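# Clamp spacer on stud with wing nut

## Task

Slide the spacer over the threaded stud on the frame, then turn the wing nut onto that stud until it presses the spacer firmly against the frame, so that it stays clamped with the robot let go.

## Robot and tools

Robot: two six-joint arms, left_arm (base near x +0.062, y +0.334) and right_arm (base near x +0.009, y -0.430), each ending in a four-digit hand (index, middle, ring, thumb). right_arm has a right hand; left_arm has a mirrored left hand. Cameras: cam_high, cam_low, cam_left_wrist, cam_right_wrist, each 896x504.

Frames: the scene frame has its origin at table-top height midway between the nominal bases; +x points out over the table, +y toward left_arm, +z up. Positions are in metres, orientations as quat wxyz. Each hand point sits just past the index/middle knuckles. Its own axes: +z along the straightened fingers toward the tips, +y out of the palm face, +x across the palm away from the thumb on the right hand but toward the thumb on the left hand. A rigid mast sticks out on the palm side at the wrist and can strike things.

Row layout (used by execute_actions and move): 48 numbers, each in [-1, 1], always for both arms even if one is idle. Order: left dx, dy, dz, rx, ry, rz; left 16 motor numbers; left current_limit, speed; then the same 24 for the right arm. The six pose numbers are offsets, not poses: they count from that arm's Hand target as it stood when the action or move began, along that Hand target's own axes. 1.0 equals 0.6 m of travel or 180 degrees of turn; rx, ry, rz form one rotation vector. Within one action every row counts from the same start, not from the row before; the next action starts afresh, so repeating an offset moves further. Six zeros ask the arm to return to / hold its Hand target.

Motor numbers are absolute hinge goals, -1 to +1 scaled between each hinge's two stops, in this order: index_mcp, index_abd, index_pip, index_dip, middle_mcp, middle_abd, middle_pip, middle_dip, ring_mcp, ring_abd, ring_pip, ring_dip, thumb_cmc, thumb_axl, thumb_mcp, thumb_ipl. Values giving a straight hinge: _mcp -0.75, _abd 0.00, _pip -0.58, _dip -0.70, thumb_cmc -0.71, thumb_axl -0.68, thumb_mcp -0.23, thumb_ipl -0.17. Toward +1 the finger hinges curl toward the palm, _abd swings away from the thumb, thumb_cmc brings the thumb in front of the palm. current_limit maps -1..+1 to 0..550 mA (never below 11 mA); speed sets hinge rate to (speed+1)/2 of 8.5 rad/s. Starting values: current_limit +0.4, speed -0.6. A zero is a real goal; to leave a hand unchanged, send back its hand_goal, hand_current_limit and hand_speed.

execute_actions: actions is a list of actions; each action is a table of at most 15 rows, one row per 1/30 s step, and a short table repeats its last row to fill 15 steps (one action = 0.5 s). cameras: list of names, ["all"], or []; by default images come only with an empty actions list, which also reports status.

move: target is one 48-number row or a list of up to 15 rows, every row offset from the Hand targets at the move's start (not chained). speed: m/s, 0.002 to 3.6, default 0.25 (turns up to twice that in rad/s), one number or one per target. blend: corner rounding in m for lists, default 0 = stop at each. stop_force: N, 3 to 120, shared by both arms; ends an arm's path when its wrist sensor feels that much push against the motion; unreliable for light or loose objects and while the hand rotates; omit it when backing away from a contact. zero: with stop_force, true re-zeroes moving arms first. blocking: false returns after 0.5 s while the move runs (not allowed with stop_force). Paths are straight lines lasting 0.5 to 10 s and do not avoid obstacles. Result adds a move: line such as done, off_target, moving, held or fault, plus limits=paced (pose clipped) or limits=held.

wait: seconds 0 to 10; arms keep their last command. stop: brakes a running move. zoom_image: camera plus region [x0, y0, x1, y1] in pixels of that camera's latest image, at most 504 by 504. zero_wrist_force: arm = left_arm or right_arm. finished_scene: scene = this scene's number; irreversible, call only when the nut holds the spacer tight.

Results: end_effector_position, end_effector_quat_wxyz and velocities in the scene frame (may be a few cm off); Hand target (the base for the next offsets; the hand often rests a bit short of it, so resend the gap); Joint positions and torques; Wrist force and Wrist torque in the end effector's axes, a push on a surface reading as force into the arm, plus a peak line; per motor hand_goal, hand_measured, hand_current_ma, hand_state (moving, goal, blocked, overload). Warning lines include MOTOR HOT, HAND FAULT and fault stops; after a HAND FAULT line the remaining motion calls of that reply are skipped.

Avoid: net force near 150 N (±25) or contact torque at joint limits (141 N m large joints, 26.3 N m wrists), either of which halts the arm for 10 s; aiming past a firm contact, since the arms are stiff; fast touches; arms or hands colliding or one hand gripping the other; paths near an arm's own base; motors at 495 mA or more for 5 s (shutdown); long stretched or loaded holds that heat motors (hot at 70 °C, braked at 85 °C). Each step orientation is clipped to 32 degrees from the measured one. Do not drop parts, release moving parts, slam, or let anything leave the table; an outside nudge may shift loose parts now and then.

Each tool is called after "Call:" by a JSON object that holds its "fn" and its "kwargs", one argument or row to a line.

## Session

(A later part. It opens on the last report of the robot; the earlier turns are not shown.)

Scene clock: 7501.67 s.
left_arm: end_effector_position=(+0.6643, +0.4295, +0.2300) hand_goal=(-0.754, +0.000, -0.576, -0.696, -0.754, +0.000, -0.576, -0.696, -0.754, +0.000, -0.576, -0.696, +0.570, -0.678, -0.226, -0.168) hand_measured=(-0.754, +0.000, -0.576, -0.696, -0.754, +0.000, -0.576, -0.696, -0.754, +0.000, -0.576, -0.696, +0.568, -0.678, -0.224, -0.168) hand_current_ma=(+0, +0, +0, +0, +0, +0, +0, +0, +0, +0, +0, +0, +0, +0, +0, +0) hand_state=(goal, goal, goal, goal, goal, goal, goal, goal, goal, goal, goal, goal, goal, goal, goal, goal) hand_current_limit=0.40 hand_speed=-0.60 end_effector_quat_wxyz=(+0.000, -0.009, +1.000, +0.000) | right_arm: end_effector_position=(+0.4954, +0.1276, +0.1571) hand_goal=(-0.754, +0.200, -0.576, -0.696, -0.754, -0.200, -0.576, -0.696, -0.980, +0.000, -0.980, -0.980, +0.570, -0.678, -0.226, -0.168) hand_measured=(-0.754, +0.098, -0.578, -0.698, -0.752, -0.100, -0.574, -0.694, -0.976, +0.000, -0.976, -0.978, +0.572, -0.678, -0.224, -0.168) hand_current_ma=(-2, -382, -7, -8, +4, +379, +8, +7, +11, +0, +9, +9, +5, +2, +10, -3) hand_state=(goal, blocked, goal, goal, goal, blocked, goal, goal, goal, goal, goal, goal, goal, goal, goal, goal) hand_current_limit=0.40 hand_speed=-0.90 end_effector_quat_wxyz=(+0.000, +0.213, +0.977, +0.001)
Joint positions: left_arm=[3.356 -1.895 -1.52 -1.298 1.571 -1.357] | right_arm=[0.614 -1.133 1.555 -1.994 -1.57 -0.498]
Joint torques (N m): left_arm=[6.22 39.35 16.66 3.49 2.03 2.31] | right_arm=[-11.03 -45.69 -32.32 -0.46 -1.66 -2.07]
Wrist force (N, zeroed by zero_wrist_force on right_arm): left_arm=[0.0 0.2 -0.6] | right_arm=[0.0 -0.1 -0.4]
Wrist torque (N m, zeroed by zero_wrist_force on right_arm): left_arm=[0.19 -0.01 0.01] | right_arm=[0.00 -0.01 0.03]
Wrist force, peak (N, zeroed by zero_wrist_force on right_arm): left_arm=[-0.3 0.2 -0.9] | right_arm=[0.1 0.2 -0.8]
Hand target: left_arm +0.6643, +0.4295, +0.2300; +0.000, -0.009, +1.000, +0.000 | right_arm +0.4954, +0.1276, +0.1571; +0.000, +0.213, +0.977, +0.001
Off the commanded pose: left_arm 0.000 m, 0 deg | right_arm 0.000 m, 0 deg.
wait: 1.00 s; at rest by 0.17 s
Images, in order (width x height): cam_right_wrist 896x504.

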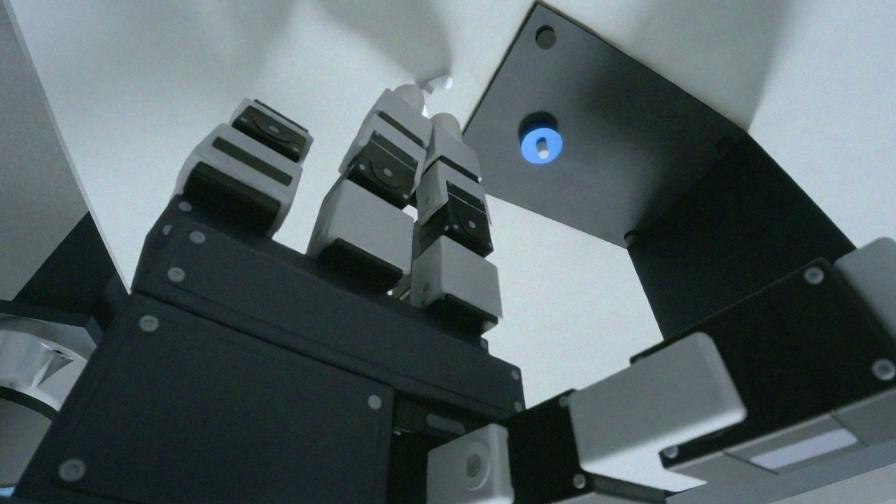

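Call:
{"fn": "move", "kwargs": {
  "target": [
    [0,0,0,0,0,0,-0.754,0,-0.576,-0.696,-0.754,0,-0.576,-0.696,-0.754,0,-0.576,-0.696,0.571,-0.678,-0.226,-0.168,0.4,-0.6, 0,0,-0.0717,0,0,0, -0.98,0,-0.98,-0.98,-0.754,0,-0.576,-0.696,-0.98,0,-0.98,-0.98,0.571,-0.678,-0.226,-0.168,0.4,-0.8],
    [0,0,0,0,0,0,-0.754,0,-0.576,-0.696,-0.754,0,-0.576,-0.696,-0.754,0,-0.576,-0.696,0.571,-0.678,-0.226,-0.168,0.4,-0.6, 0.1204,-0.179,-0.0717,0,0,-0.597, -0.98,0,-0.98,-0.98,-0.754,0,-0.576,-0.696,-0.98,0,-0.98,-0.98,0.571,-0.678,-0.226,-0.168,0.4,-0.8]
  ],
  "speed": 0.25,
  "cameras": ["cam_right_wrist"]
}}

Scene clock: 7615.80 s.
left_arm: end_effector_position=(+0.6643, +0.4295, +0.2300) hand_goal=(-0.754, +0.000, -0.576, -0.696, -0.754, +0.000, -0.576, -0.696, -0.754, +0.000, -0.576, -0.696, +0.570, -0.678, -0.226, -0.168) hand_measured=(-0.754, +0.000, -0.576, -0.696, -0.754, +0.000, -0.576, -0.696, -0.754, +0.000, -0.576, -0.696, +0.568, -0.678, -0.224, -0.168) hand_current_ma=(+0, +0, +0, +0, +0, +0, +0, +0, +0, +0, +0, +0, +0, +0, +0, +0) hand_state=(goal, goal, goal, goal, goal, goal, goal, goal, goal, goal, goal, goal, goal, goal, goal, goal) hand_current_limit=0.40 hand_speed=-0.60 end_effector_quat_wxyz=(+0.000, -0.009, +1.000, +0.000) | right_arm: end_effector_position=(+0.3851, +0.0599, +0.2000) hand_goal=(-0.980, +0.000, -0.980, -0.980, -0.754, +0.000, -0.576, -0.696, -0.980, +0.000, -0.980, -0.980, +0.570, -0.678, -0.226, -0.168) hand_measured=(-0.968, +0.002, -0.974, -0.976, -0.756, -0.002, -0.578, -0.696, -0.976, +0.000, -0.976, -0.978, +0.572, -0.678, -0.224, -0.168) hand_current_ma=(+45, +7, +21, +10, -4, -7, -7, -1, +11, +0, +9, +9, +5, +2, +10, -3) hand_state=(goal, goal, goal, goal, goal, goal, goal, goal, goal, goal, goal, goal, goal, goal, goal, goal) hand_current_limit=0.40 hand_speed=-0.80 end_effector_quat_wxyz=(+0.000, -0.662, +0.750, +0.000)
Joint positions: left_arm=[3.356 -1.895 -1.52 -1.298 1.571 -1.357] | right_arm=[0.547 -1.182 1.51 -1.899 -1.57 -2.44]
Joint torques (N m): left_arm=[5.93 38.55 17.33 3.39 2.01 2.17] | right_arm=[10.12 -31.42 -32.49 -0.38 2.45 -2.07]
Wrist force (N, zeroed by zero_wrist_force on right_arm): left_arm=[-0.1 0.3 -0.7] | right_arm=[0.0 0.1 -0.4]
Wrist torque (N m, zeroed by zero_wrist_force on right_arm): left_arm=[0.20 0.00 0.00] | right_arm=[0.03 0.00 0.03]
Wrist force, peak (N, zeroed by zero_wrist_force on right_arm): left_arm=[-0.2 0.5 -0.9] | right_arm=[0.5 -0.2 -0.8]
Hand target: left_arm +0.6643, +0.4295, +0.2300; +0.000, -0.009, +1.000, +0.000 | right_arm +0.3851, +0.0599, +0.2000; +0.000, -0.662, +0.750, +0.000
Off the commanded pose: left_arm 0.000 m, 0 deg | right_arm 0.000 m, 0 deg.
move: done
Images, in order (width x height): cam_right_wrist 896x504.

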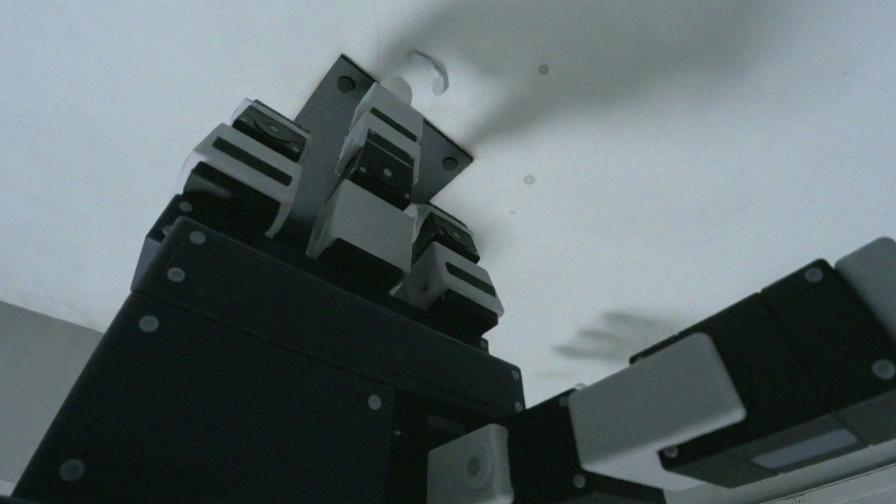

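Call:
{"fn": "zoom_image", "kwargs": {
  "camera": "cam_right_wrist",
  "region": [370, 40, 480, 102]
}}

Scaled by 4.582.

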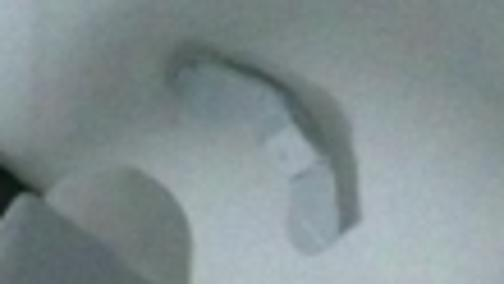

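Call:
{"fn": "move", "kwargs": {
  "target": [0,0,0,0,0,0,-0.754,0,-0.576,-0.696,-0.754,0,-0.576,-0.696,-0.754,0,-0.576,-0.696,0.571,-0.678,-0.226,-0.168,0.4,-0.6, -0.037,-0.0315,0.0867,0,0,0, -0.98,0,-0.98,-0.98,-0.754,0,-0.576,-0.696,-0.98,0,-0.98,-0.98,0.571,-0.678,-0.226,-0.168,0.4,-0.8],
  "speed": 0.2,
  "cameras": ["cam_right_wrist"]
}}

Call:
{"fn": "zoom_image", "kwargs": {
  "camera": "cam_right_wrist",
  "region": [360, 40, 470, 102]
}}

Scene clock: 7658.97 s.
left_arm: end_effector_position=(+0.6643, +0.4295, +0.2300) hand_goal=(-0.754, +0.000, -0.576, -0.696, -0.754, +0.000, -0.576, -0.696, -0.754, +0.000, -0.576, -0.696, +0.570, -0.678, -0.226, -0.168) hand_measured=(-0.754, +0.000, -0.576, -0.696, -0.754, +0.000, -0.576, -0.696, -0.754, +0.000, -0.576, -0.696, +0.568, -0.678, -0.224, -0.168) hand_current_ma=(+0, +0, +0, +0, +0, +0, +0, +0, +0, +0, +0, +0, +0, +0, +0, +0) hand_state=(goal, goal, goal, goal, goal, goal, goal, goal, goal, goal, goal, goal, goal, goal, goal, goal) hand_current_limit=0.40 hand_speed=-0.60 end_effector_quat_wxyz=(+0.000, -0.009, +1.000, +0.000) | right_arm: end_effector_position=(+0.4065, +0.0795, +0.1482) hand_goal=(-0.980, +0.000, -0.980, -0.980, -0.754, +0.000, -0.576, -0.696, -0.980, +0.000, -0.980, -0.980, +0.570, -0.678, -0.226, -0.168) hand_measured=(-0.968, +0.002, -0.974, -0.976, -0.756, -0.002, -0.578, -0.696, -0.976, +0.000, -0.976, -0.978, +0.572, -0.678, -0.224, -0.168) hand_current_ma=(+45, +7, +21, +10, -3, -7, -7, -1, +11, +0, +9, +9, +5, +2, +10, -3) hand_state=(goal, goal, goal, goal, goal, goal, goal, goal, goal, goal, goal, goal, goal, goal, goal, goal) hand_current_limit=0.40 hand_speed=-0.80 end_effector_quat_wxyz=(+0.000, -0.662, +0.750, +0.000)
Joint positions: left_arm=[3.356 -1.895 -1.52 -1.298 1.571 -1.357] | right_arm=[0.555 -1.072 1.487 -1.987 -1.57 -2.433]
Joint torques (N m): left_arm=[5.78 39.22 17.44 3.48 1.96 2.34] | right_arm=[10.27 -34.81 -32.42 -4.68 1.86 2]
Wrist force (N, zeroed by zero_wrist_force on right_arm): left_arm=[-0.1 0.0 -0.6] | right_arm=[-0.2 0.4 -0.3]
Wrist torque (N m, zeroed by zero_wrist_force on right_arm): left_arm=[0.16 0.00 0.01] | right_arm=[0.06 0.02 -0.10]
Wrist force, peak (N, zeroed by zero_wrist_force on right_arm): left_arm=[-0.3 0.2 -0.9] | right_arm=[0.1 0.2 -1.2]
Hand target: left_arm +0.6643, +0.4295, +0.2300; +0.000, -0.009, +1.000, +0.000 | right_arm +0.4066, +0.0796, +0.1480; +0.000, -0.662, +0.750, +0.000
Off the commanded pose: left_arm 0.000 m, 0 deg | right_arm 0.000 m, 0 deg.
move: done
Images, in order (width x height): cam_right_wrist 896x504.

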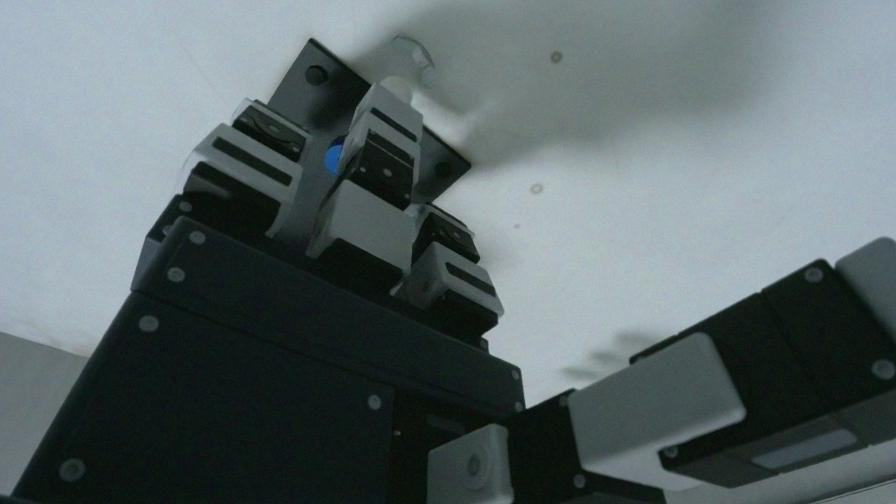

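Scaled by 4.582.

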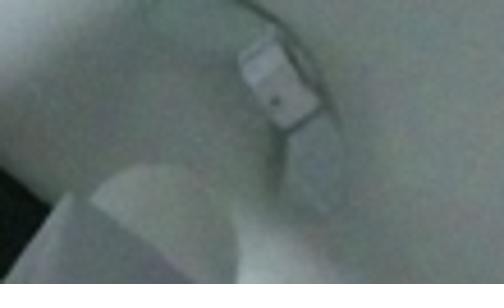

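Call:
{"fn": "move", "kwargs": {
  "target": [0,0,0,0,0,0,-0.754,0,-0.576,-0.696,-0.754,0,-0.576,-0.696,-0.754,0,-0.576,-0.696,0.571,-0.678,-0.226,-0.168,0.4,-0.6, 0,0,0.0412,0,0,0, -0.98,0,-0.98,-0.98,-0.754,0,-0.576,-0.696,-0.98,0,-0.98,-0.98,0.571,-0.678,-0.226,-0.168,0.4,-0.8],
  "speed": 0.04,
  "stop_force": 4,
  "cameras": ["cam_right_wrist"]
}}

Call:
{"fn": "zoom_image", "kwargs": {
  "camera": "cam_right_wrist",
  "region": [370, 50, 480, 112]
}}

Scene clock: 7668.83 s.
left_arm: end_effector_position=(+0.6643, +0.4295, +0.2300) hand_goal=(-0.754, +0.000, -0.576, -0.696, -0.754, +0.000, -0.576, -0.696, -0.754, +0.000, -0.576, -0.696, +0.570, -0.678, -0.226, -0.168) hand_measured=(-0.754, +0.000, -0.576, -0.696, -0.754, +0.000, -0.576, -0.696, -0.754, +0.000, -0.576, -0.696, +0.568, -0.678, -0.224, -0.168) hand_current_ma=(+0, +0, +0, +0, +0, +0, +0, +0, +0, +0, +0, +0, +0, +0, +0, +0) hand_state=(goal, goal, goal, goal, goal, goal, goal, goal, goal, goal, goal, goal, goal, goal, goal, goal) hand_current_limit=0.40 hand_speed=-0.60 end_effector_quat_wxyz=(+0.000, -0.009, +1.000, +0.000) | right_arm: end_effector_position=(+0.4066, +0.0797, +0.1233) hand_goal=(-0.980, +0.000, -0.980, -0.980, -0.754, +0.000, -0.576, -0.696, -0.980, +0.000, -0.980, -0.980, +0.570, -0.678, -0.226, -0.168) hand_measured=(-0.968, +0.002, -0.974, -0.976, -0.756, -0.002, -0.578, -0.696, -0.976, +0.000, -0.976, -0.978, +0.572, -0.678, -0.224, -0.168) hand_current_ma=(+45, +7, +21, +10, -3, -7, -7, -1, +11, +0, +9, +9, +5, +2, +10, -3) hand_state=(goal, goal, goal, goal, goal, goal, goal, goal, goal, goal, goal, goal, goal, goal, goal, goal) hand_current_limit=0.40 hand_speed=-0.80 end_effector_quat_wxyz=(+0.000, -0.662, +0.750, +0.000)
Joint positions: left_arm=[3.356 -1.895 -1.52 -1.298 1.571 -1.357] | right_arm=[0.555 -1.047 1.517 -2.042 -1.57 -2.433]
Joint torques (N m): left_arm=[6.86 39.37 17.43 3.51 1.98 2.26] | right_arm=[10.4 -34.96 -10.53 -4.43 -0.42 2.05]
Wrist force (N, zeroed by zero_wrist_force on right_arm): left_arm=[-0.1 0.2 -0.5] | right_arm=[-0.3 0.2 -0.5]
Wrist torque (N m, zeroed by zero_wrist_force on right_arm): left_arm=[0.18 0.00 0.01] | right_arm=[0.04 0.03 -0.11]
Wrist force, peak (N, zeroed by zero_wrist_force on right_arm): left_arm=[0.0 0.4 -0.9] | right_arm=[0.1 0.0 -1.0]
Hand target: left_arm +0.6643, +0.4295, +0.2300; +0.000, -0.009, +1.000, +0.000 | right_arm +0.4066, +0.0797, +0.1233; +0.000, -0.662, +0.750, +0.000
Off the commanded pose: left_arm 0.000 m, 0 deg | right_arm 0.000 m, 0 deg.
move: done
Images, in order (width x height): cam_right_wrist 896x504.

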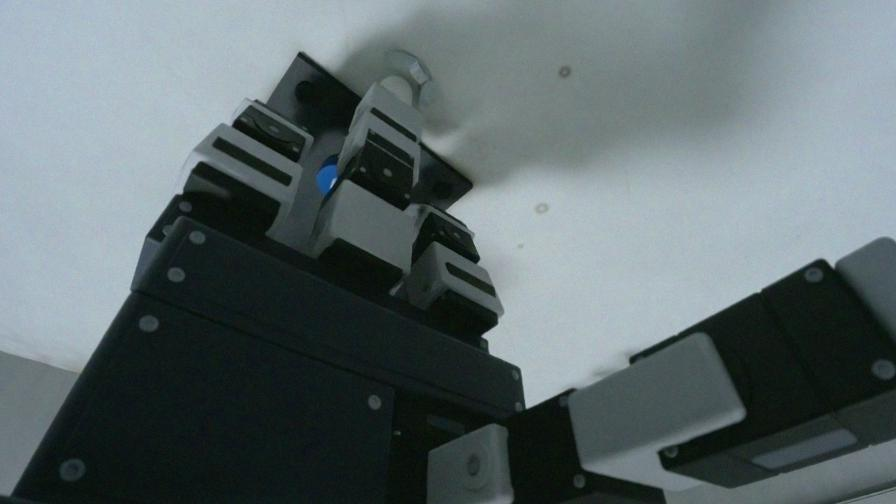

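Scaled by 4.582.

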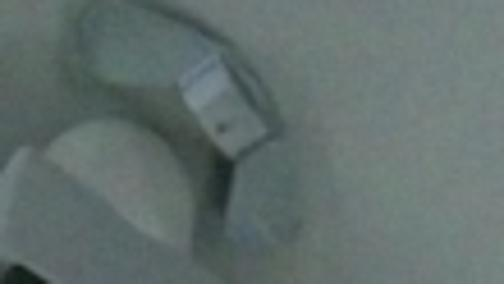

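Call:
{"fn": "move", "kwargs": {
  "target": [
    [0,0,0,0,0,0,-0.754,0,-0.576,-0.696,-0.754,0,-0.576,-0.696,-0.754,0,-0.576,-0.696,0.571,-0.678,-0.226,-0.168,0.4,-0.6, 0.00797,0.00537,0,0,0,0, -0.98,0,-0.98,-0.98,-0.754,0,-0.576,-0.696,-0.98,0,-0.98,-0.98,0.571,-0.678,-0.226,-0.168,0.4,-0.8],
    [0,0,0,0,0,0,-0.754,0,-0.576,-0.696,-0.754,0,-0.576,-0.696,-0.754,0,-0.576,-0.696,0.571,-0.678,-0.226,-0.168,0.4,-0.6, 0.0154,0.01227,0,0,0,0, -0.98,0,-0.98,-0.98,-0.754,0,-0.576,-0.696,-0.98,0,-0.98,-0.98,0.571,-0.678,-0.226,-0.168,0.4,-0.8]
  ],
  "speed": 0.02,
  "blend": 0.002,
  "cameras": ["cam_right_wrist"]
}}

Call:
{"fn": "zoom_image", "kwargs": {
  "camera": "cam_right_wrist",
  "region": [370, 50, 480, 112]
}}

Scene clock: 7683.93 s.
left_arm: end_effector_position=(+0.6643, +0.4295, +0.2300) hand_goal=(-0.754, +0.000, -0.576, -0.696, -0.754, +0.000, -0.576, -0.696, -0.754, +0.000, -0.576, -0.696, +0.570, -0.678, -0.226, -0.168) hand_measured=(-0.754, +0.000, -0.576, -0.696, -0.754, +0.000, -0.576, -0.696, -0.754, +0.000, -0.576, -0.696, +0.568, -0.678, -0.224, -0.168) hand_current_ma=(+0, +0, +0, +0, +0, +0, +0, +0, +0, +0, +0, +0, +0, +0, +0, +0) hand_state=(goal, goal, goal, goal, goal, goal, goal, goal, goal, goal, goal, goal, goal, goal, goal, goal) hand_current_limit=0.40 hand_speed=-0.60 end_effector_quat_wxyz=(+0.000, -0.009, +1.000, +0.000) | right_arm: end_effector_position=(+0.3982, +0.0715, +0.1233) hand_goal=(-0.980, +0.000, -0.980, -0.980, -0.754, +0.000, -0.576, -0.696, -0.980, +0.000, -0.980, -0.980, +0.570, -0.678, -0.226, -0.168) hand_measured=(-0.968, +0.002, -0.974, -0.976, -0.756, -0.002, -0.578, -0.696, -0.976, +0.000, -0.976, -0.978, +0.572, -0.678, -0.224, -0.168) hand_current_ma=(+45, +7, +21, +10, -3, -7, -7, -1, +11, +0, +9, +9, +5, +2, +10, -3) hand_state=(goal, goal, goal, goal, goal, goal, goal, goal, goal, goal, goal, goal, goal, goal, goal, goal) hand_current_limit=0.40 hand_speed=-0.80 end_effector_quat_wxyz=(+0.000, -0.662, +0.750, +0.000)
Joint positions: left_arm=[3.356 -1.895 -1.52 -1.298 1.571 -1.357] | right_arm=[0.551 -1.072 1.557 -2.057 -1.57 -2.437]
Joint torques (N m): left_arm=[6.52 39.22 16.78 3.51 1.89 2.27] | right_arm=[-11.08 -48.49 -10.02 -4.47 -0.19 -2.11]
Wrist force (N, zeroed by zero_wrist_force on right_arm): left_arm=[-0.2 0.2 -0.8] | right_arm=[-0.2 0.3 -0.4]
Wrist torque (N m, zeroed by zero_wrist_force on right_arm): left_arm=[0.19 0.01 0.00] | right_arm=[0.05 0.02 0.02]
Wrist force, peak (N, zeroed by zero_wrist_force on right_arm): left_arm=[-0.2 0.2 -0.9] | right_arm=[-0.5 0.3 -0.7]
Hand target: left_arm +0.6643, +0.4295, +0.2300; +0.000, -0.009, +1.000, +0.000 | right_arm +0.3981, +0.0714, +0.1233; +0.000, -0.662, +0.750, +0.000
Off the commanded pose: left_arm 0.000 m, 0 deg | right_arm 0.000 m, 0 deg.
move: done
Images, in order (width x height): cam_right_wrist 896x504.

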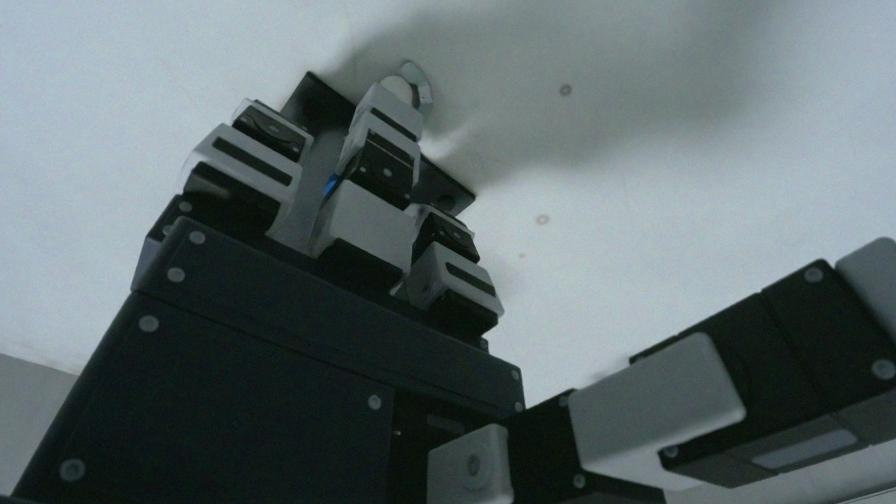

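Scaled by 4.582.

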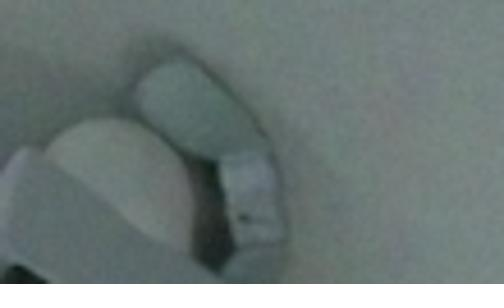

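Call:
{"fn": "move", "kwargs": {
  "target": [
    [0,0,0,0,0,0,-0.754,0,-0.576,-0.696,-0.754,0,-0.576,-0.696,-0.754,0,-0.576,-0.696,0.571,-0.678,-0.226,-0.168,0.4,-0.6, 0.00575,0.00957,0,0,0,0, -0.98,0,-0.98,-0.98,-0.754,0,-0.576,-0.696,-0.98,0,-0.98,-0.98,0.571,-0.678,-0.226,-0.168,0.4,-0.8],
    [0,0,0,0,0,0,-0.754,0,-0.576,-0.696,-0.754,0,-0.576,-0.696,-0.754,0,-0.576,-0.696,0.571,-0.678,-0.226,-0.168,0.4,-0.6, 0.007,0.01962,0,0,0,0, -0.98,0,-0.98,-0.98,-0.754,0,-0.576,-0.696,-0.98,0,-0.98,-0.98,0.571,-0.678,-0.226,-0.168,0.4,-0.8],
    [0,0,0,0,0,0,-0.754,0,-0.576,-0.696,-0.754,0,-0.576,-0.696,-0.754,0,-0.576,-0.696,0.571,-0.678,-0.226,-0.168,0.4,-0.6, 0.00473,0.02948,0,0,0,0, -0.98,0,-0.98,-0.98,-0.754,0,-0.576,-0.696,-0.98,0,-0.98,-0.98,0.571,-0.678,-0.226,-0.168,0.4,-0.8]
  ],
  "speed": 0.02,
  "blend": 0.002,
  "cameras": ["cam_right_wrist"]
}}

Call:
{"fn": "zoom_image", "kwargs": {
  "camera": "cam_right_wrist",
  "region": [370, 70, 480, 132]
}}

Scene clock: 7699.53 s.
left_arm: end_effector_position=(+0.6643, +0.4295, +0.2300) hand_goal=(-0.754, +0.000, -0.576, -0.696, -0.754, +0.000, -0.576, -0.696, -0.754, +0.000, -0.576, -0.696, +0.570, -0.678, -0.226, -0.168) hand_measured=(-0.754, +0.000, -0.576, -0.696, -0.754, +0.000, -0.576, -0.696, -0.754, +0.000, -0.576, -0.696, +0.568, -0.678, -0.224, -0.168) hand_current_ma=(+0, +0, +0, +0, +0, +0, +0, +0, +0, +0, +0, +0, +0, +0, +0, +0) hand_state=(goal, goal, goal, goal, goal, goal, goal, goal, goal, goal, goal, goal, goal, goal, goal, goal) hand_current_limit=0.40 hand_speed=-0.60 end_effector_quat_wxyz=(+0.000, -0.009, +1.000, +0.000) | right_arm: end_effector_position=(+0.3804, +0.0707, +0.1233) hand_goal=(-0.980, +0.000, -0.980, -0.980, -0.754, +0.000, -0.576, -0.696, -0.980, +0.000, -0.980, -0.980, +0.570, -0.678, -0.226, -0.168) hand_measured=(-0.968, +0.002, -0.974, -0.976, -0.756, -0.002, -0.578, -0.696, -0.976, +0.000, -0.976, -0.978, +0.572, -0.678, -0.224, -0.168) hand_current_ma=(+45, +7, +21, +10, -3, -7, -7, -1, +11, +0, +9, +9, +5, +2, +10, -3) hand_state=(goal, goal, goal, goal, goal, goal, goal, goal, goal, goal, goal, goal, goal, goal, goal, goal) hand_current_limit=0.40 hand_speed=-0.80 end_effector_quat_wxyz=(+0.000, -0.662, +0.750, +0.000)
Joint positions: left_arm=[3.356 -1.895 -1.52 -1.298 1.571 -1.357] | right_arm=[0.566 -1.099 1.6 -2.073 -1.57 -2.422]
Joint torques (N m): left_arm=[6.07 40.04 17.59 3.44 1.98 2.24] | right_arm=[11 -46.36 -10.6 -4.61 1.72 1.98]
Wrist force (N, zeroed by zero_wrist_force on right_arm): left_arm=[0.0 0.3 -0.7] | right_arm=[0.0 0.1 -0.7]
Wrist torque (N m, zeroed by zero_wrist_force on right_arm): left_arm=[0.21 -0.01 0.01] | right_arm=[0.04 0.00 -0.09]
Wrist force, peak (N, zeroed by zero_wrist_force on right_arm): left_arm=[-0.2 0.3 -1.0] | right_arm=[0.3 0.5 -0.9]
Hand target: left_arm +0.6643, +0.4295, +0.2300; +0.000, -0.009, +1.000, +0.000 | right_arm +0.3802, +0.0708, +0.1233; +0.000, -0.662, +0.750, +0.000
Off the commanded pose: left_arm 0.000 m, 0 deg | right_arm 0.000 m, 0 deg.
move: done
Images, in order (width x height): cam_right_wrist 896x504.

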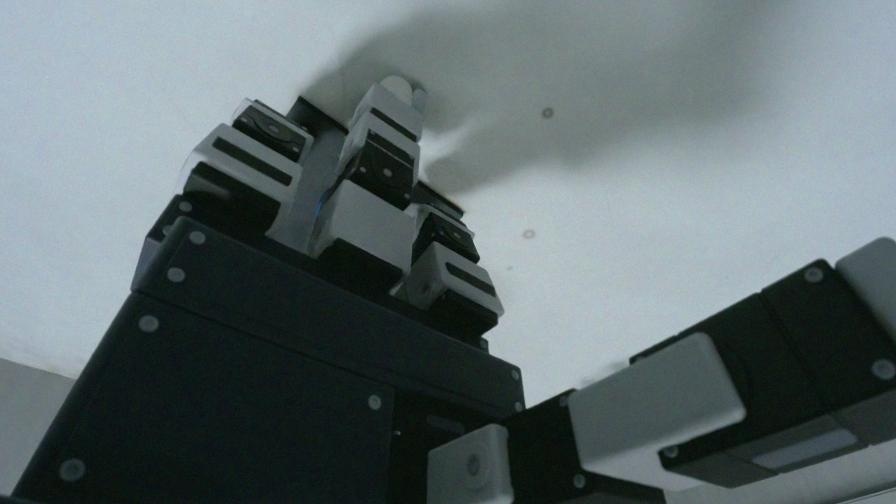

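Scaled by 4.582.

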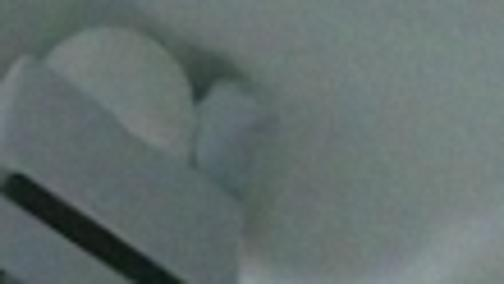

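Call:
{"fn": "move", "kwargs": {
  "target": [
    [0,0,0,0,0,0,-0.754,0,-0.576,-0.696,-0.754,0,-0.576,-0.696,-0.754,0,-0.576,-0.696,0.571,-0.678,-0.226,-0.168,0.4,-0.6, -0.00544,0.00852,0,0,0,0, -0.98,0,-0.98,-0.98,-0.754,0,-0.576,-0.696,-0.98,0,-0.98,-0.98,0.571,-0.678,-0.226,-0.168,0.4,-0.8],
    [0,0,0,0,0,0,-0.754,0,-0.576,-0.696,-0.754,0,-0.576,-0.696,-0.754,0,-0.576,-0.696,0.571,-0.678,-0.226,-0.168,0.4,-0.6, -0.01351,0.01461,0,0,0,0, -0.98,0,-0.98,-0.98,-0.754,0,-0.576,-0.696,-0.98,0,-0.98,-0.98,0.571,-0.678,-0.226,-0.168,0.4,-0.8],
    [0,0,0,0,0,0,-0.754,0,-0.576,-0.696,-0.754,0,-0.576,-0.696,-0.754,0,-0.576,-0.696,0.571,-0.678,-0.226,-0.168,0.4,-0.6, -0.0232,0.0176,0,0,0,0, -0.98,0,-0.98,-0.98,-0.754,0,-0.576,-0.696,-0.98,0,-0.98,-0.98,0.571,-0.678,-0.226,-0.168,0.4,-0.8]
  ],
  "speed": 0.02,
  "blend": 0.002,
  "cameras": ["cam_right_wrist","cam_low"]
}}

Call:
{"fn": "zoom_image", "kwargs": {
  "camera": "cam_right_wrist",
  "region": [370, 70, 480, 132]
}}

Call:
{"fn": "zoom_image", "kwargs": {
  "camera": "cam_low",
  "region": [430, 285, 470, 308]
}}

Scene clock: 7715.97 s.
left_arm: end_effector_position=(+0.6643, +0.4295, +0.2300) hand_goal=(-0.754, +0.000, -0.576, -0.696, -0.754, +0.000, -0.576, -0.696, -0.754, +0.000, -0.576, -0.696, +0.570, -0.678, -0.226, -0.168) hand_measured=(-0.754, +0.000, -0.576, -0.696, -0.754, +0.000, -0.576, -0.696, -0.754, +0.000, -0.576, -0.696, +0.568, -0.678, -0.224, -0.168) hand_current_ma=(+0, +0, +0, +0, +0, +0, +0, +0, +0, +0, +0, +0, +0, +0, +0, +0) hand_state=(goal, goal, goal, goal, goal, goal, goal, goal, goal, goal, goal, goal, goal, goal, goal, goal) hand_current_limit=0.40 hand_speed=-0.60 end_effector_quat_wxyz=(+0.000, -0.009, +1.000, +0.000) | right_arm: end_effector_position=(+0.3715, +0.0857, +0.1233) hand_goal=(-0.980, +0.000, -0.980, -0.980, -0.754, +0.000, -0.576, -0.696, -0.980, +0.000, -0.980, -0.980, +0.570, -0.678, -0.226, -0.168) hand_measured=(-0.968, +0.002, -0.974, -0.976, -0.756, -0.002, -0.578, -0.696, -0.976, +0.000, -0.976, -0.978, +0.572, -0.678, -0.224, -0.168) hand_current_ma=(+45, +7, +21, +10, -3, -7, -7, -1, +11, +0, +9, +9, +5, +2, +10, -3) hand_state=(goal, goal, goal, goal, goal, goal, goal, goal, goal, goal, goal, goal, goal, goal, goal, goal) hand_current_limit=0.40 hand_speed=-0.80 end_effector_quat_wxyz=(+0.000, -0.662, +0.750, +0.000)
Joint positions: left_arm=[3.356 -1.895 -1.52 -1.298 1.571 -1.357] | right_arm=[0.593 -1.089 1.585 -2.067 -1.57 -2.395]
Joint torques (N m): left_arm=[6.69 39.07 17.71 3.53 1.94 2.25] | right_arm=[9.95 -33.56 -31.39 -0.38 -0.6 2.04]
Wrist force (N, zeroed by zero_wrist_force on right_arm): left_arm=[0.1 0.1 -0.5] | right_arm=[-0.4 0.1 -0.5]
Wrist torque (N m, zeroed by zero_wrist_force on right_arm): left_arm=[0.16 -0.03 0.03] | right_arm=[0.03 0.05 -0.13]
Wrist force, peak (N, zeroed by zero_wrist_force on right_arm): left_arm=[-0.1 0.5 -0.9] | right_arm=[-0.3 0.0 -0.9]
Hand target: left_arm +0.6643, +0.4295, +0.2300; +0.000, -0.009, +1.000, +0.000 | right_arm +0.3715, +0.0859, +0.1233; +0.000, -0.662, +0.750, +0.000
Off the commanded pose: left_arm 0.000 m, 0 deg | right_arm 0.000 m, 0 deg.
move: done
Images, in order (width x height): cam_low 896x504, cam_right_wrist 896x504.

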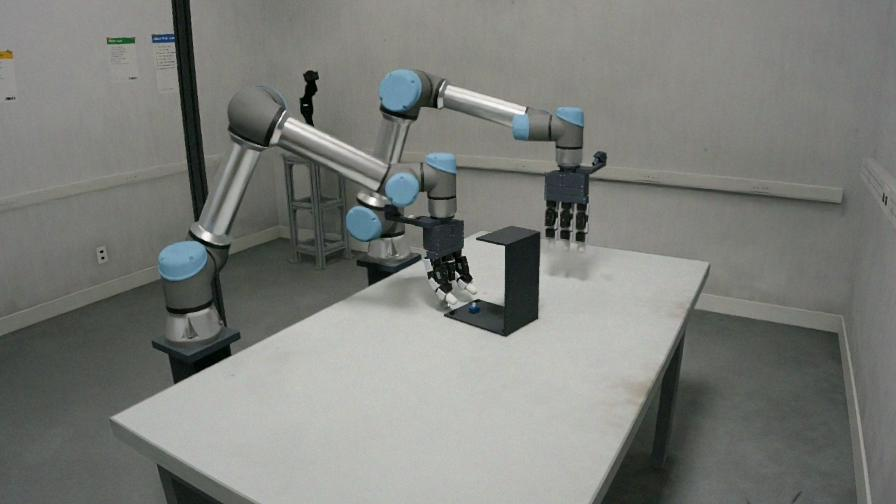

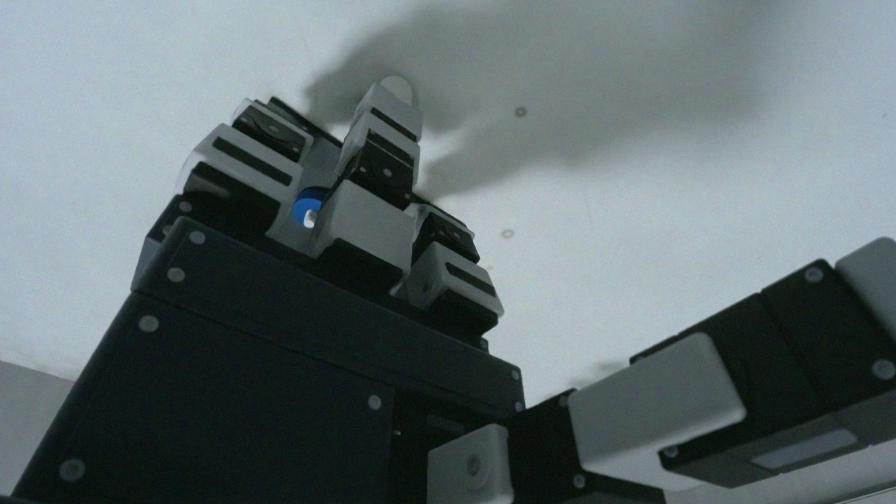

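Scaled by 4.582.

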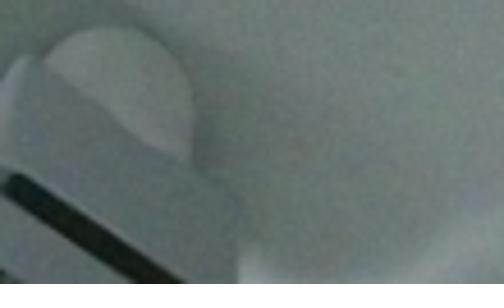

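Scaled by 12.600.

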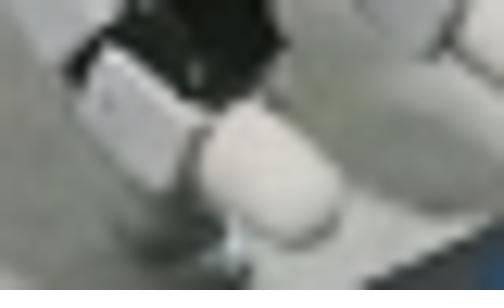

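Call:
{"fn": "move", "kwargs": {
  "target": [0,0,0,0,0,0,-0.754,0,-0.576,-0.696,-0.754,0,-0.576,-0.696,-0.754,0,-0.576,-0.696,0.571,-0.678,-0.226,-0.168,0.4,-0.6, 0,0.05,-0.05,0,0,0, -0.98,0,-0.98,-0.98,-0.754,0,-0.576,-0.696,-0.98,0,-0.98,-0.98,0.571,-0.678,-0.226,-0.168,0.4,-0.8],
  "speed": 0.1,
  "cameras": ["cam_right_wrist"]
}}

Call:
{"fn": "zoom_image", "kwargs": {
  "camera": "cam_right_wrist",
  "region": [330, 40, 480, 124]
}}

Scene clock: 7723.27 s.
left_arm: end_effector_position=(+0.6643, +0.4295, +0.2300) hand_goal=(-0.754, +0.000, -0.576, -0.696, -0.754, +0.000, -0.576, -0.696, -0.754, +0.000, -0.576, -0.696, +0.570, -0.678, -0.226, -0.168) hand_measured=(-0.754, +0.000, -0.576, -0.696, -0.754, +0.000, -0.576, -0.696, -0.754, +0.000, -0.576, -0.696, +0.568, -0.678, -0.224, -0.168) hand_current_ma=(+0, +0, +0, +0, +0, +0, +0, +0, +0, +0, +0, +0, +0, +0, +0, +0) hand_state=(goal, goal, goal, goal, goal, goal, goal, goal, goal, goal, goal, goal, goal, goal, goal, goal) hand_current_limit=0.40 hand_speed=-0.60 end_effector_quat_wxyz=(+0.000, -0.009, +1.000, +0.000) | right_arm: end_effector_position=(+0.3419, +0.0896, +0.1531) hand_goal=(-0.980, +0.000, -0.980, -0.980, -0.754, +0.000, -0.576, -0.696, -0.980, +0.000, -0.980, -0.980, +0.570, -0.678, -0.226, -0.168) hand_measured=(-0.968, +0.002, -0.974, -0.976, -0.756, -0.002, -0.578, -0.696, -0.976, +0.000, -0.976, -0.978, +0.572, -0.678, -0.224, -0.168) hand_current_ma=(+45, +7, +20, +10, -3, -7, -7, -1, +11, +0, +9, +9, +5, +2, +10, -3) hand_state=(goal, goal, goal, goal, goal, goal, goal, goal, goal, goal, goal, goal, goal, goal, goal, goal) hand_current_limit=0.40 hand_speed=-0.80 end_effector_quat_wxyz=(+0.000, -0.662, +0.750, +0.000)
Joint positions: left_arm=[3.356 -1.895 -1.52 -1.298 1.571 -1.357] | right_arm=[0.626 -1.157 1.603 -2.017 -1.57 -2.362]
Joint torques (N m): left_arm=[6.13 39.07 17.38 3.54 2.06 2.13] | right_arm=[9.47 -43.89 -10.34 -0.33 0.92 1.98]
Wrist force (N, zeroed by zero_wrist_force on right_arm): left_arm=[0.0 0.3 -0.8] | right_arm=[0.2 0.2 -0.5]
Wrist torque (N m, zeroed by zero_wrist_force on right_arm): left_arm=[0.20 -0.01 0.01] | right_arm=[0.05 -0.03 -0.06]
Wrist force, peak (N, zeroed by zero_wrist_force on right_arm): left_arm=[-0.1 0.5 -0.8] | right_arm=[-0.2 0.8 -1.0]
Hand target: left_arm +0.6643, +0.4295, +0.2300; +0.000, -0.009, +1.000, +0.000 | right_arm +0.3417, +0.0896, +0.1533; +0.000, -0.662, +0.750, +0.000
Off the commanded pose: left_arm 0.000 m, 0 deg | right_arm 0.000 m, 0 deg.
move: done
Images, in order (width x height): cam_right_wrist 896x504.

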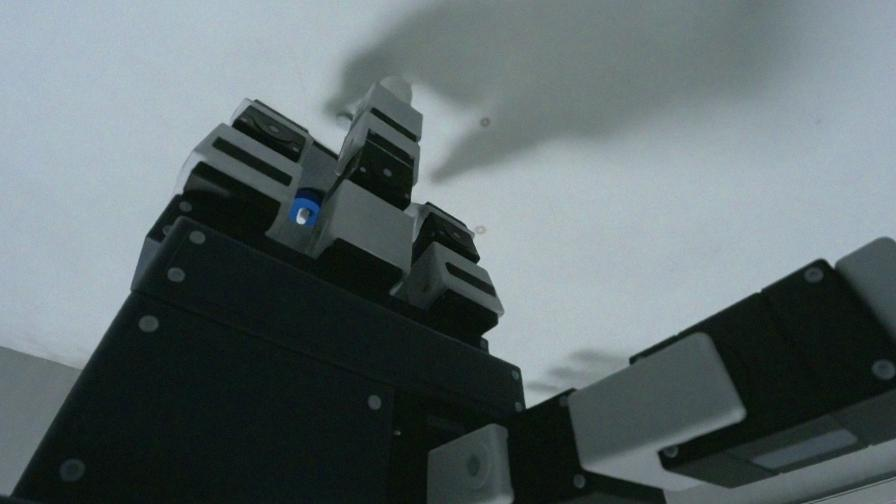

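Scaled by 3.360.

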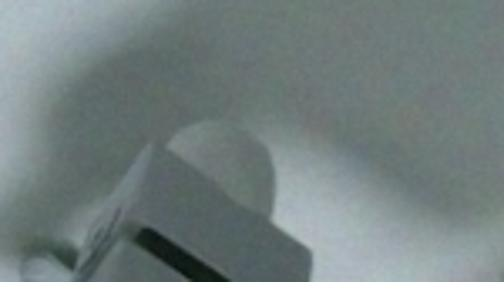

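Call:
{"fn": "move", "kwargs": {
  "target": [0,0,0,0,0,0,-0.754,0,-0.576,-0.696,-0.754,0,-0.576,-0.696,-0.754,0,-0.576,-0.696,0.571,-0.678,-0.226,-0.168,0.4,-0.6, 0.1033,-0.135,-0.03,0,0,0, -0.98,0,-0.98,-0.98,-0.754,0,-0.576,-0.696,-0.98,0,-0.98,-0.98,0.571,-0.678,-0.226,-0.168,0.4,-0.8],
  "speed": 0.15,
  "cameras": ["cam_right_wrist"]
}}

Call:
{"fn": "zoom_image", "kwargs": {
  "camera": "cam_right_wrist",
  "region": [430, 60, 580, 144]
}}

Scene clock: 7737.17 s.
left_arm: end_effector_position=(+0.6643, +0.4295, +0.2300) hand_goal=(-0.754, +0.000, -0.576, -0.696, -0.754, +0.000, -0.576, -0.696, -0.754, +0.000, -0.576, -0.696, +0.570, -0.678, -0.226, -0.168) hand_measured=(-0.754, +0.000, -0.576, -0.696, -0.754, +0.000, -0.576, -0.696, -0.754, +0.000, -0.576, -0.696, +0.568, -0.678, -0.224, -0.168) hand_current_ma=(+0, +0, +0, +0, +0, +0, +0, +0, +0, +0, +0, +0, +0, +0, +0, +0) hand_state=(goal, goal, goal, goal, goal, goal, goal, goal, goal, goal, goal, goal, goal, goal, goal, goal) hand_current_limit=0.40 hand_speed=-0.60 end_effector_quat_wxyz=(+0.000, -0.009, +1.000, +0.000) | right_arm: end_effector_position=(+0.4142, +0.0182, +0.1712) hand_goal=(-0.980, +0.000, -0.980, -0.980, -0.754, +0.000, -0.576, -0.696, -0.980, +0.000, -0.980, -0.980, +0.570, -0.678, -0.226, -0.168) hand_measured=(-0.968, +0.002, -0.974, -0.976, -0.754, -0.002, -0.578, -0.696, -0.976, +0.000, -0.976, -0.978, +0.572, -0.678, -0.224, -0.168) hand_current_ma=(+45, +7, +20, +10, -2, -7, -7, -1, +12, +0, +9, +9, +5, +2, +10, -3) hand_state=(goal, goal, goal, goal, goal, goal, goal, goal, goal, goal, goal, goal, goal, goal, goal, goal) hand_current_limit=0.40 hand_speed=-0.80 end_effector_quat_wxyz=(+0.000, -0.662, +0.750, +0.000)
Joint positions: left_arm=[3.356 -1.895 -1.52 -1.298 1.571 -1.357] | right_arm=[0.467 -1.173 1.576 -1.974 -1.57 -2.521]
Joint torques (N m): left_arm=[6.38 39.29 17.37 3.52 1.99 2.19] | right_arm=[-11.42 -31.54 -32.44 -0.33 2.44 -2.2]
Wrist force (N, zeroed by zero_wrist_force on right_arm): left_arm=[-0.1 0.2 -0.6] | right_arm=[-0.1 0.0 -0.5]
Wrist torque (N m, zeroed by zero_wrist_force on right_arm): left_arm=[0.17 0.00 0.01] | right_arm=[0.01 0.03 0.01]
Wrist force, peak (N, zeroed by zero_wrist_force on right_arm): left_arm=[-0.3 0.2 -0.9] | right_arm=[-0.6 1.0 -0.4]
Hand target: left_arm +0.6643, +0.4295, +0.2300; +0.000, -0.009, +1.000, +0.000 | right_arm +0.4144, +0.0180, +0.1712; +0.000, -0.662, +0.750, +0.000
Off the commanded pose: left_arm 0.000 m, 0 deg | right_arm 0.000 m, 0 deg.
move: done
Images, in order (width x height): cam_right_wrist 896x504.

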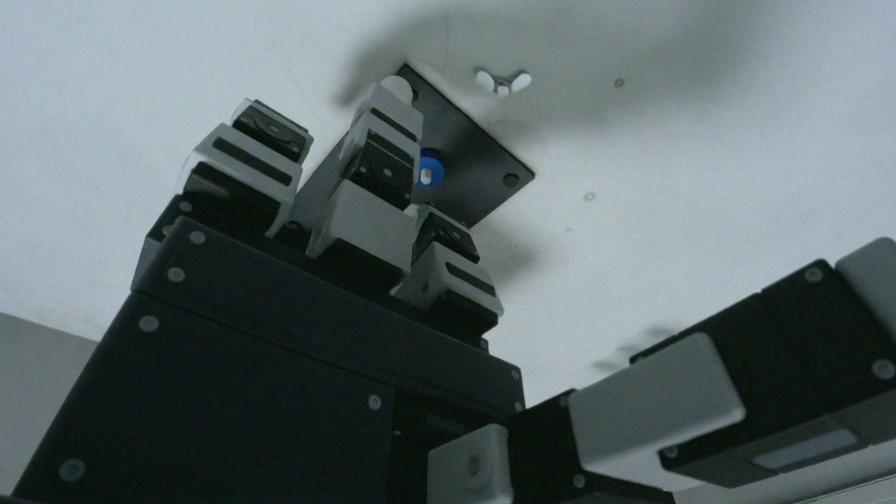

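Scaled by 3.360.

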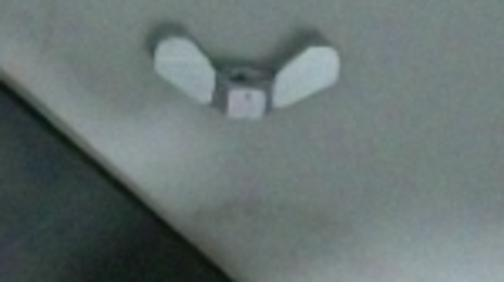

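Call:
{"fn": "move", "kwargs": {
  "target": [
    [0,0,0,0,0,0,-0.754,0,-0.576,-0.696,-0.754,0,-0.576,-0.696,-0.754,0,-0.576,-0.696,0.571,-0.678,-0.226,-0.168,0.4,-0.6, -0.0943,0.07885,0,0,0,0, -0.98,0,-0.98,-0.98,-0.754,0,-0.576,-0.696,-0.98,0,-0.98,-0.98,0.571,-0.678,-0.226,-0.168,0.4,-0.8],
    [0,0,0,0,0,0,-0.754,0,-0.576,-0.696,-0.754,0,-0.576,-0.696,-0.754,0,-0.576,-0.696,0.571,-0.678,-0.226,-0.168,0.4,-0.6, -0.0943,0.07885,0.0798,0,0,0, -0.98,0,-0.98,-0.98,-0.754,0,-0.576,-0.696,-0.98,0,-0.98,-0.98,0.571,-0.678,-0.226,-0.168,0.4,-0.8]
  ],
  "speed": [0.15,0.06]
}}

Scene clock: 7768.63 s.
left_arm: end_effector_position=(+0.6643, +0.4295, +0.2300) hand_goal=(-0.754, +0.000, -0.576, -0.696, -0.754, +0.000, -0.576, -0.696, -0.754, +0.000, -0.576, -0.696, +0.570, -0.678, -0.226, -0.168) hand_measured=(-0.754, +0.000, -0.576, -0.696, -0.754, +0.000, -0.576, -0.696, -0.754, +0.000, -0.576, -0.696, +0.568, -0.678, -0.224, -0.168) hand_current_ma=(+0, +0, +0, +0, +0, +0, +0, +0, +0, +0, +0, +0, +0, +0, +0, +0) hand_state=(goal, goal, goal, goal, goal, goal, goal, goal, goal, goal, goal, goal, goal, goal, goal, goal) hand_current_limit=0.40 hand_speed=-0.60 end_effector_quat_wxyz=(+0.000, -0.009, +1.000, +0.000) | right_arm: end_effector_position=(+0.3745, +0.0801, +0.1236) hand_goal=(-0.980, +0.000, -0.980, -0.980, -0.754, +0.000, -0.576, -0.696, -0.980, +0.000, -0.980, -0.980, +0.570, -0.678, -0.226, -0.168) hand_measured=(-0.968, +0.002, -0.974, -0.976, -0.754, -0.002, -0.578, -0.696, -0.976, +0.000, -0.976, -0.978, +0.572, -0.678, -0.224, -0.168) hand_current_ma=(+44, +7, +20, +10, -2, -7, -7, -1, +12, +0, +9, +9, +5, +2, +10, -3) hand_state=(goal, goal, goal, goal, goal, goal, goal, goal, goal, goal, goal, goal, goal, goal, goal, goal) hand_current_limit=0.40 hand_speed=-0.80 end_effector_quat_wxyz=(+0.000, -0.662, +0.750, +0.000)
Joint positions: left_arm=[3.356 -1.895 -1.52 -1.298 1.571 -1.357] | right_arm=[0.583 -1.094 1.591 -2.069 -1.57 -2.405]
Joint torques (N m): left_arm=[6.62 38.9 17.37 3.52 1.94 2.33] | right_arm=[10.14 -33.02 -9.37 -4.24 -0.24 2.01]
Wrist force (N, zeroed by zero_wrist_force on right_arm): left_arm=[-0.2 0.0 -0.8] | right_arm=[0.0 -0.1 -0.8]
Wrist torque (N m, zeroed by zero_wrist_force on right_arm): left_arm=[0.17 0.01 0.00] | right_arm=[0.01 0.01 -0.09]
Wrist force, peak (N, zeroed by zero_wrist_force on right_arm): left_arm=[-0.1 0.4 -0.9] | right_arm=[-0.1 0.4 -1.2]
Hand target: left_arm +0.6643, +0.4295, +0.2300; +0.000, -0.009, +1.000, +0.000 | right_arm +0.3745, +0.0801, +0.1234; +0.000, -0.662, +0.750, +0.000
Off the commanded pose: left_arm 0.000 m, 0 deg | right_arm 0.000 m, 0 deg.
move: done

Call:
{"fn": "move", "kwargs": {
  "target": [
    [0,0,0,0,0,0,-0.754,0,-0.576,-0.696,-0.754,0,-0.576,-0.696,-0.754,0,-0.576,-0.696,0.571,-0.678,-0.226,-0.168,0.4,-0.6, -0.01322,0.00342,0,0,0,0, -0.98,0,-0.98,-0.98,-0.754,0,-0.576,-0.696,-0.98,0,-0.98,-0.98,0.571,-0.678,-0.226,-0.168,0.4,-0.8],
    [0,0,0,0,0,0,-0.754,0,-0.576,-0.696,-0.754,0,-0.576,-0.696,-0.754,0,-0.576,-0.696,0.571,-0.678,-0.226,-0.168,0.4,-0.6, -0.02333,0.0029,0,0,0,0, -0.98,0,-0.98,-0.98,-0.754,0,-0.576,-0.696,-0.98,0,-0.98,-0.98,0.571,-0.678,-0.226,-0.168,0.4,-0.8],
    [0,0,0,0,0,0,-0.754,0,-0.576,-0.696,-0.754,0,-0.576,-0.696,-0.754,0,-0.576,-0.696,0.571,-0.678,-0.226,-0.168,0.4,-0.6, -0.03,0.0005,0,0,0,0, -0.98,0,-0.98,-0.98,-0.754,0,-0.576,-0.696,-0.98,0,-0.98,-0.98,0.571,-0.678,-0.226,-0.168,0.4,-0.8]
  ],
  "speed": 0.02,
  "blend": 0.002
}}

Call:
{"fn": "move", "kwargs": {
  "target": [
    [0,0,0,0,0,0,-0.754,0,-0.576,-0.696,-0.754,0,-0.576,-0.696,-0.754,0,-0.576,-0.696,0.571,-0.678,-0.226,-0.168,0.4,-0.6, 0,0.01,0,0,0,0, -0.98,0,-0.98,-0.98,-0.754,0,-0.576,-0.696,-0.98,0,-0.98,-0.98,0.571,-0.678,-0.226,-0.168,0.4,-0.8],
    [0,0,0,0,0,0,-0.754,0,-0.576,-0.696,-0.754,0,-0.576,-0.696,-0.754,0,-0.576,-0.696,0.571,-0.678,-0.226,-0.168,0.4,-0.6, 0,0.01,-0.05,0,0,0, -0.98,0,-0.98,-0.98,-0.754,0,-0.576,-0.696,-0.98,0,-0.98,-0.98,0.571,-0.678,-0.226,-0.168,0.4,-0.8],
    [0,0,0,0,0,0,-0.754,0,-0.576,-0.696,-0.754,0,-0.576,-0.696,-0.754,0,-0.576,-0.696,0.571,-0.678,-0.226,-0.168,0.4,-0.6, 0.10,-0.07,-0.06,0,0,0, -0.98,0,-0.98,-0.98,-0.754,0,-0.576,-0.696,-0.98,0,-0.98,-0.98,0.571,-0.678,-0.226,-0.168,0.4,-0.8]
  ],
  "speed": 0.12,
  "blend": [0.003,0.01,0],
  "cameras": ["cam_right_wrist"]
}}

Call:
{"fn": "zoom_image", "kwargs": {
  "camera": "cam_right_wrist",
  "region": [430, 40, 580, 124]
}}

Scene clock: 7784.17 s.
left_arm: end_effector_position=(+0.6643, +0.4295, +0.2300) hand_goal=(-0.754, +0.000, -0.576, -0.696, -0.754, +0.000, -0.576, -0.696, -0.754, +0.000, -0.576, -0.696, +0.570, -0.678, -0.226, -0.168) hand_measured=(-0.754, +0.000, -0.576, -0.696, -0.754, +0.000, -0.576, -0.696, -0.754, +0.000, -0.576, -0.696, +0.568, -0.678, -0.224, -0.168) hand_current_ma=(+0, +0, +0, +0, +0, +0, +0, +0, +0, +0, +0, +0, +0, +0, +0, +0) hand_state=(goal, goal, goal, goal, goal, goal, goal, goal, goal, goal, goal, goal, goal, goal, goal, goal) hand_current_limit=0.40 hand_speed=-0.60 end_effector_quat_wxyz=(+0.000, -0.009, +1.000, +0.000) | right_arm: end_effector_position=(+0.3763, +0.0979, +0.1234) hand_goal=(-0.980, +0.000, -0.980, -0.980, -0.754, +0.000, -0.576, -0.696, -0.980, +0.000, -0.980, -0.980, +0.570, -0.678, -0.226, -0.168) hand_measured=(-0.968, +0.002, -0.974, -0.976, -0.754, -0.002, -0.578, -0.696, -0.976, +0.000, -0.976, -0.978, +0.572, -0.678, -0.224, -0.168) hand_current_ma=(+44, +7, +20, +10, -2, -7, -7, -1, +12, +0, +9, +9, +5, +2, +10, -3) hand_state=(goal, goal, goal, goal, goal, goal, goal, goal, goal, goal, goal, goal, goal, goal, goal, goal) hand_current_limit=0.40 hand_speed=-0.80 end_effector_quat_wxyz=(+0.000, -0.662, +0.750, +0.000)
Joint positions: left_arm=[3.356 -1.895 -1.52 -1.298 1.571 -1.357] | right_arm=[0.604 -1.063 1.543 -2.051 -1.57 -2.384]
Joint torques (N m): left_arm=[6.7 39.83 17.52 3.58 1.94 2.08] | right_arm=[10.38 -34.82 -31.34 -0.41 0.66 2.01]
Wrist force (N, zeroed by zero_wrist_force on right_arm): left_arm=[0.1 0.2 -0.5] | right_arm=[-0.1 0.5 -0.5]
Wrist torque (N m, zeroed by zero_wrist_force on right_arm): left_arm=[0.17 -0.03 0.02] | right_arm=[0.08 0.02 -0.09]
Wrist force, peak (N, zeroed by zero_wrist_force on right_arm): left_arm=[-0.2 0.5 -0.8] | right_arm=[-0.1 0.2 -1.0]
Hand target: left_arm +0.6643, +0.4295, +0.2300; +0.000, -0.009, +1.000, +0.000 | right_arm +0.3764, +0.0980, +0.1234; +0.000, -0.662, +0.750, +0.000
Off the commanded pose: left_arm 0.000 m, 0 deg | right_arm 0.000 m, 0 deg.
move: done

Scene clock: 7785.67 s.
left_arm: end_effector_position=(+0.6643, +0.4295, +0.2300) hand_goal=(-0.754, +0.000, -0.576, -0.696, -0.754, +0.000, -0.576, -0.696, -0.754, +0.000, -0.576, -0.696, +0.570, -0.678, -0.226, -0.168) hand_measured=(-0.754, +0.000, -0.576, -0.696, -0.754, +0.000, -0.576, -0.696, -0.754, +0.000, -0.576, -0.696, +0.568, -0.678, -0.224, -0.168) hand_current_ma=(+0, +0, +0, +0, +0, +0, +0, +0, +0, +0, +0, +0, +0, +0, +0, +0) hand_state=(goal, goal, goal, goal, goal, goal, goal, goal, goal, goal, goal, goal, goal, goal, goal, goal) hand_current_limit=0.40 hand_speed=-0.60 end_effector_quat_wxyz=(+0.000, -0.009, +1.000, +0.000) | right_arm: end_effector_position=(+0.4105, +0.0334, +0.1593) hand_goal=(-0.980, +0.000, -0.980, -0.980, -0.754, +0.000, -0.576, -0.696, -0.980, +0.000, -0.980, -0.980, +0.570, -0.678, -0.226, -0.168) hand_measured=(-0.968, +0.002, -0.974, -0.976, -0.754, -0.002, -0.578, -0.696, -0.976, +0.000, -0.976, -0.978, +0.572, -0.678, -0.224, -0.168) hand_current_ma=(+44, +7, +20, +10, -2, -6, -7, -1, +12, +0, +9, +9, +5, +2, +10, -3) hand_state=(goal, goal, goal, goal, goal, goal, goal, goal, goal, goal, goal, goal, goal, goal, goal, goal) hand_current_limit=0.40 hand_speed=-0.80 end_effector_quat_wxyz=(+0.000, -0.662, +0.750, +0.000) end_effector_velocity=(+0.001, -0.002, +0.000) end_effector_angular_velocity=(+0.001, +0.000, +0.002)
Joint positions: left_arm=[3.356 -1.895 -1.52 -1.298 1.571 -1.357] | right_arm=[0.491 -1.146 1.569 -1.994 -1.57 -2.497]
Joint velocities: left_arm=[within noise] | right_arm=[-0.004 -0.002 0.002 -0.001 0.001 -0.005]
Joint torques (N m): left_arm=[6.86 39.56 17.26 3.6 2.03 2.25] | right_arm=[-11.39 -46.11 -9.95 -4.42 2.48 -2.06]
Wrist force (N, zeroed by zero_wrist_force on right_arm): left_arm=[0.0 0.4 -0.8] | right_arm=[0.0 0.1 -0.2]
Wrist torque (N m, zeroed by zero_wrist_force on right_arm): left_arm=[0.22 -0.01 0.01] | right_arm=[-0.01 0.01 0.03]
Wrist force, peak (N, zeroed by zero_wrist_force on right_arm): left_arm=[0.0 0.3 -0.9] | right_arm=[-0.5 0.8 -1.0]
Hand target: left_arm +0.6643, +0.4295, +0.2300; +0.000, -0.009, +1.000, +0.000 | right_arm +0.4106, +0.0332, +0.1593; +0.000, -0.662, +0.750, +0.000
Off the commanded pose: left_arm 0.000 m, 0 deg | right_arm 0.000 m, 0 deg.
move: done
Images, in order (width x height): cam_right_wrist 896x504.

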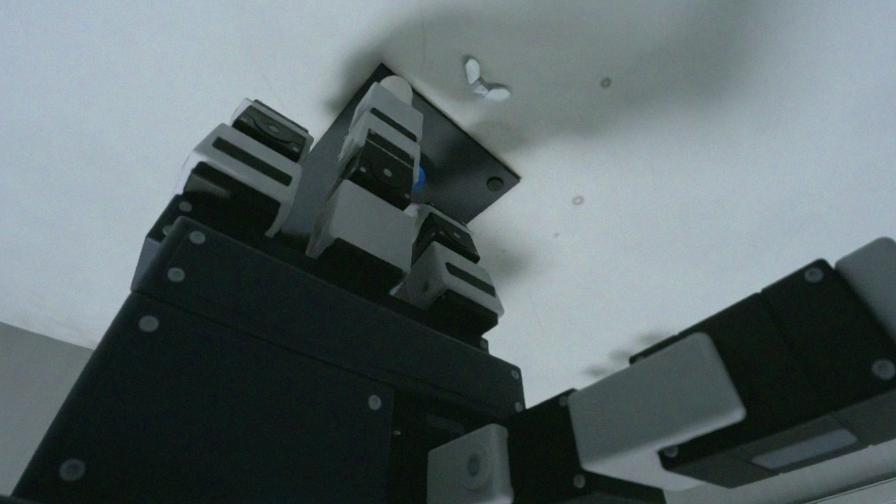

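Scaled by 3.360.

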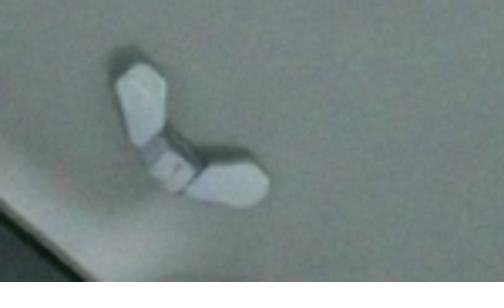

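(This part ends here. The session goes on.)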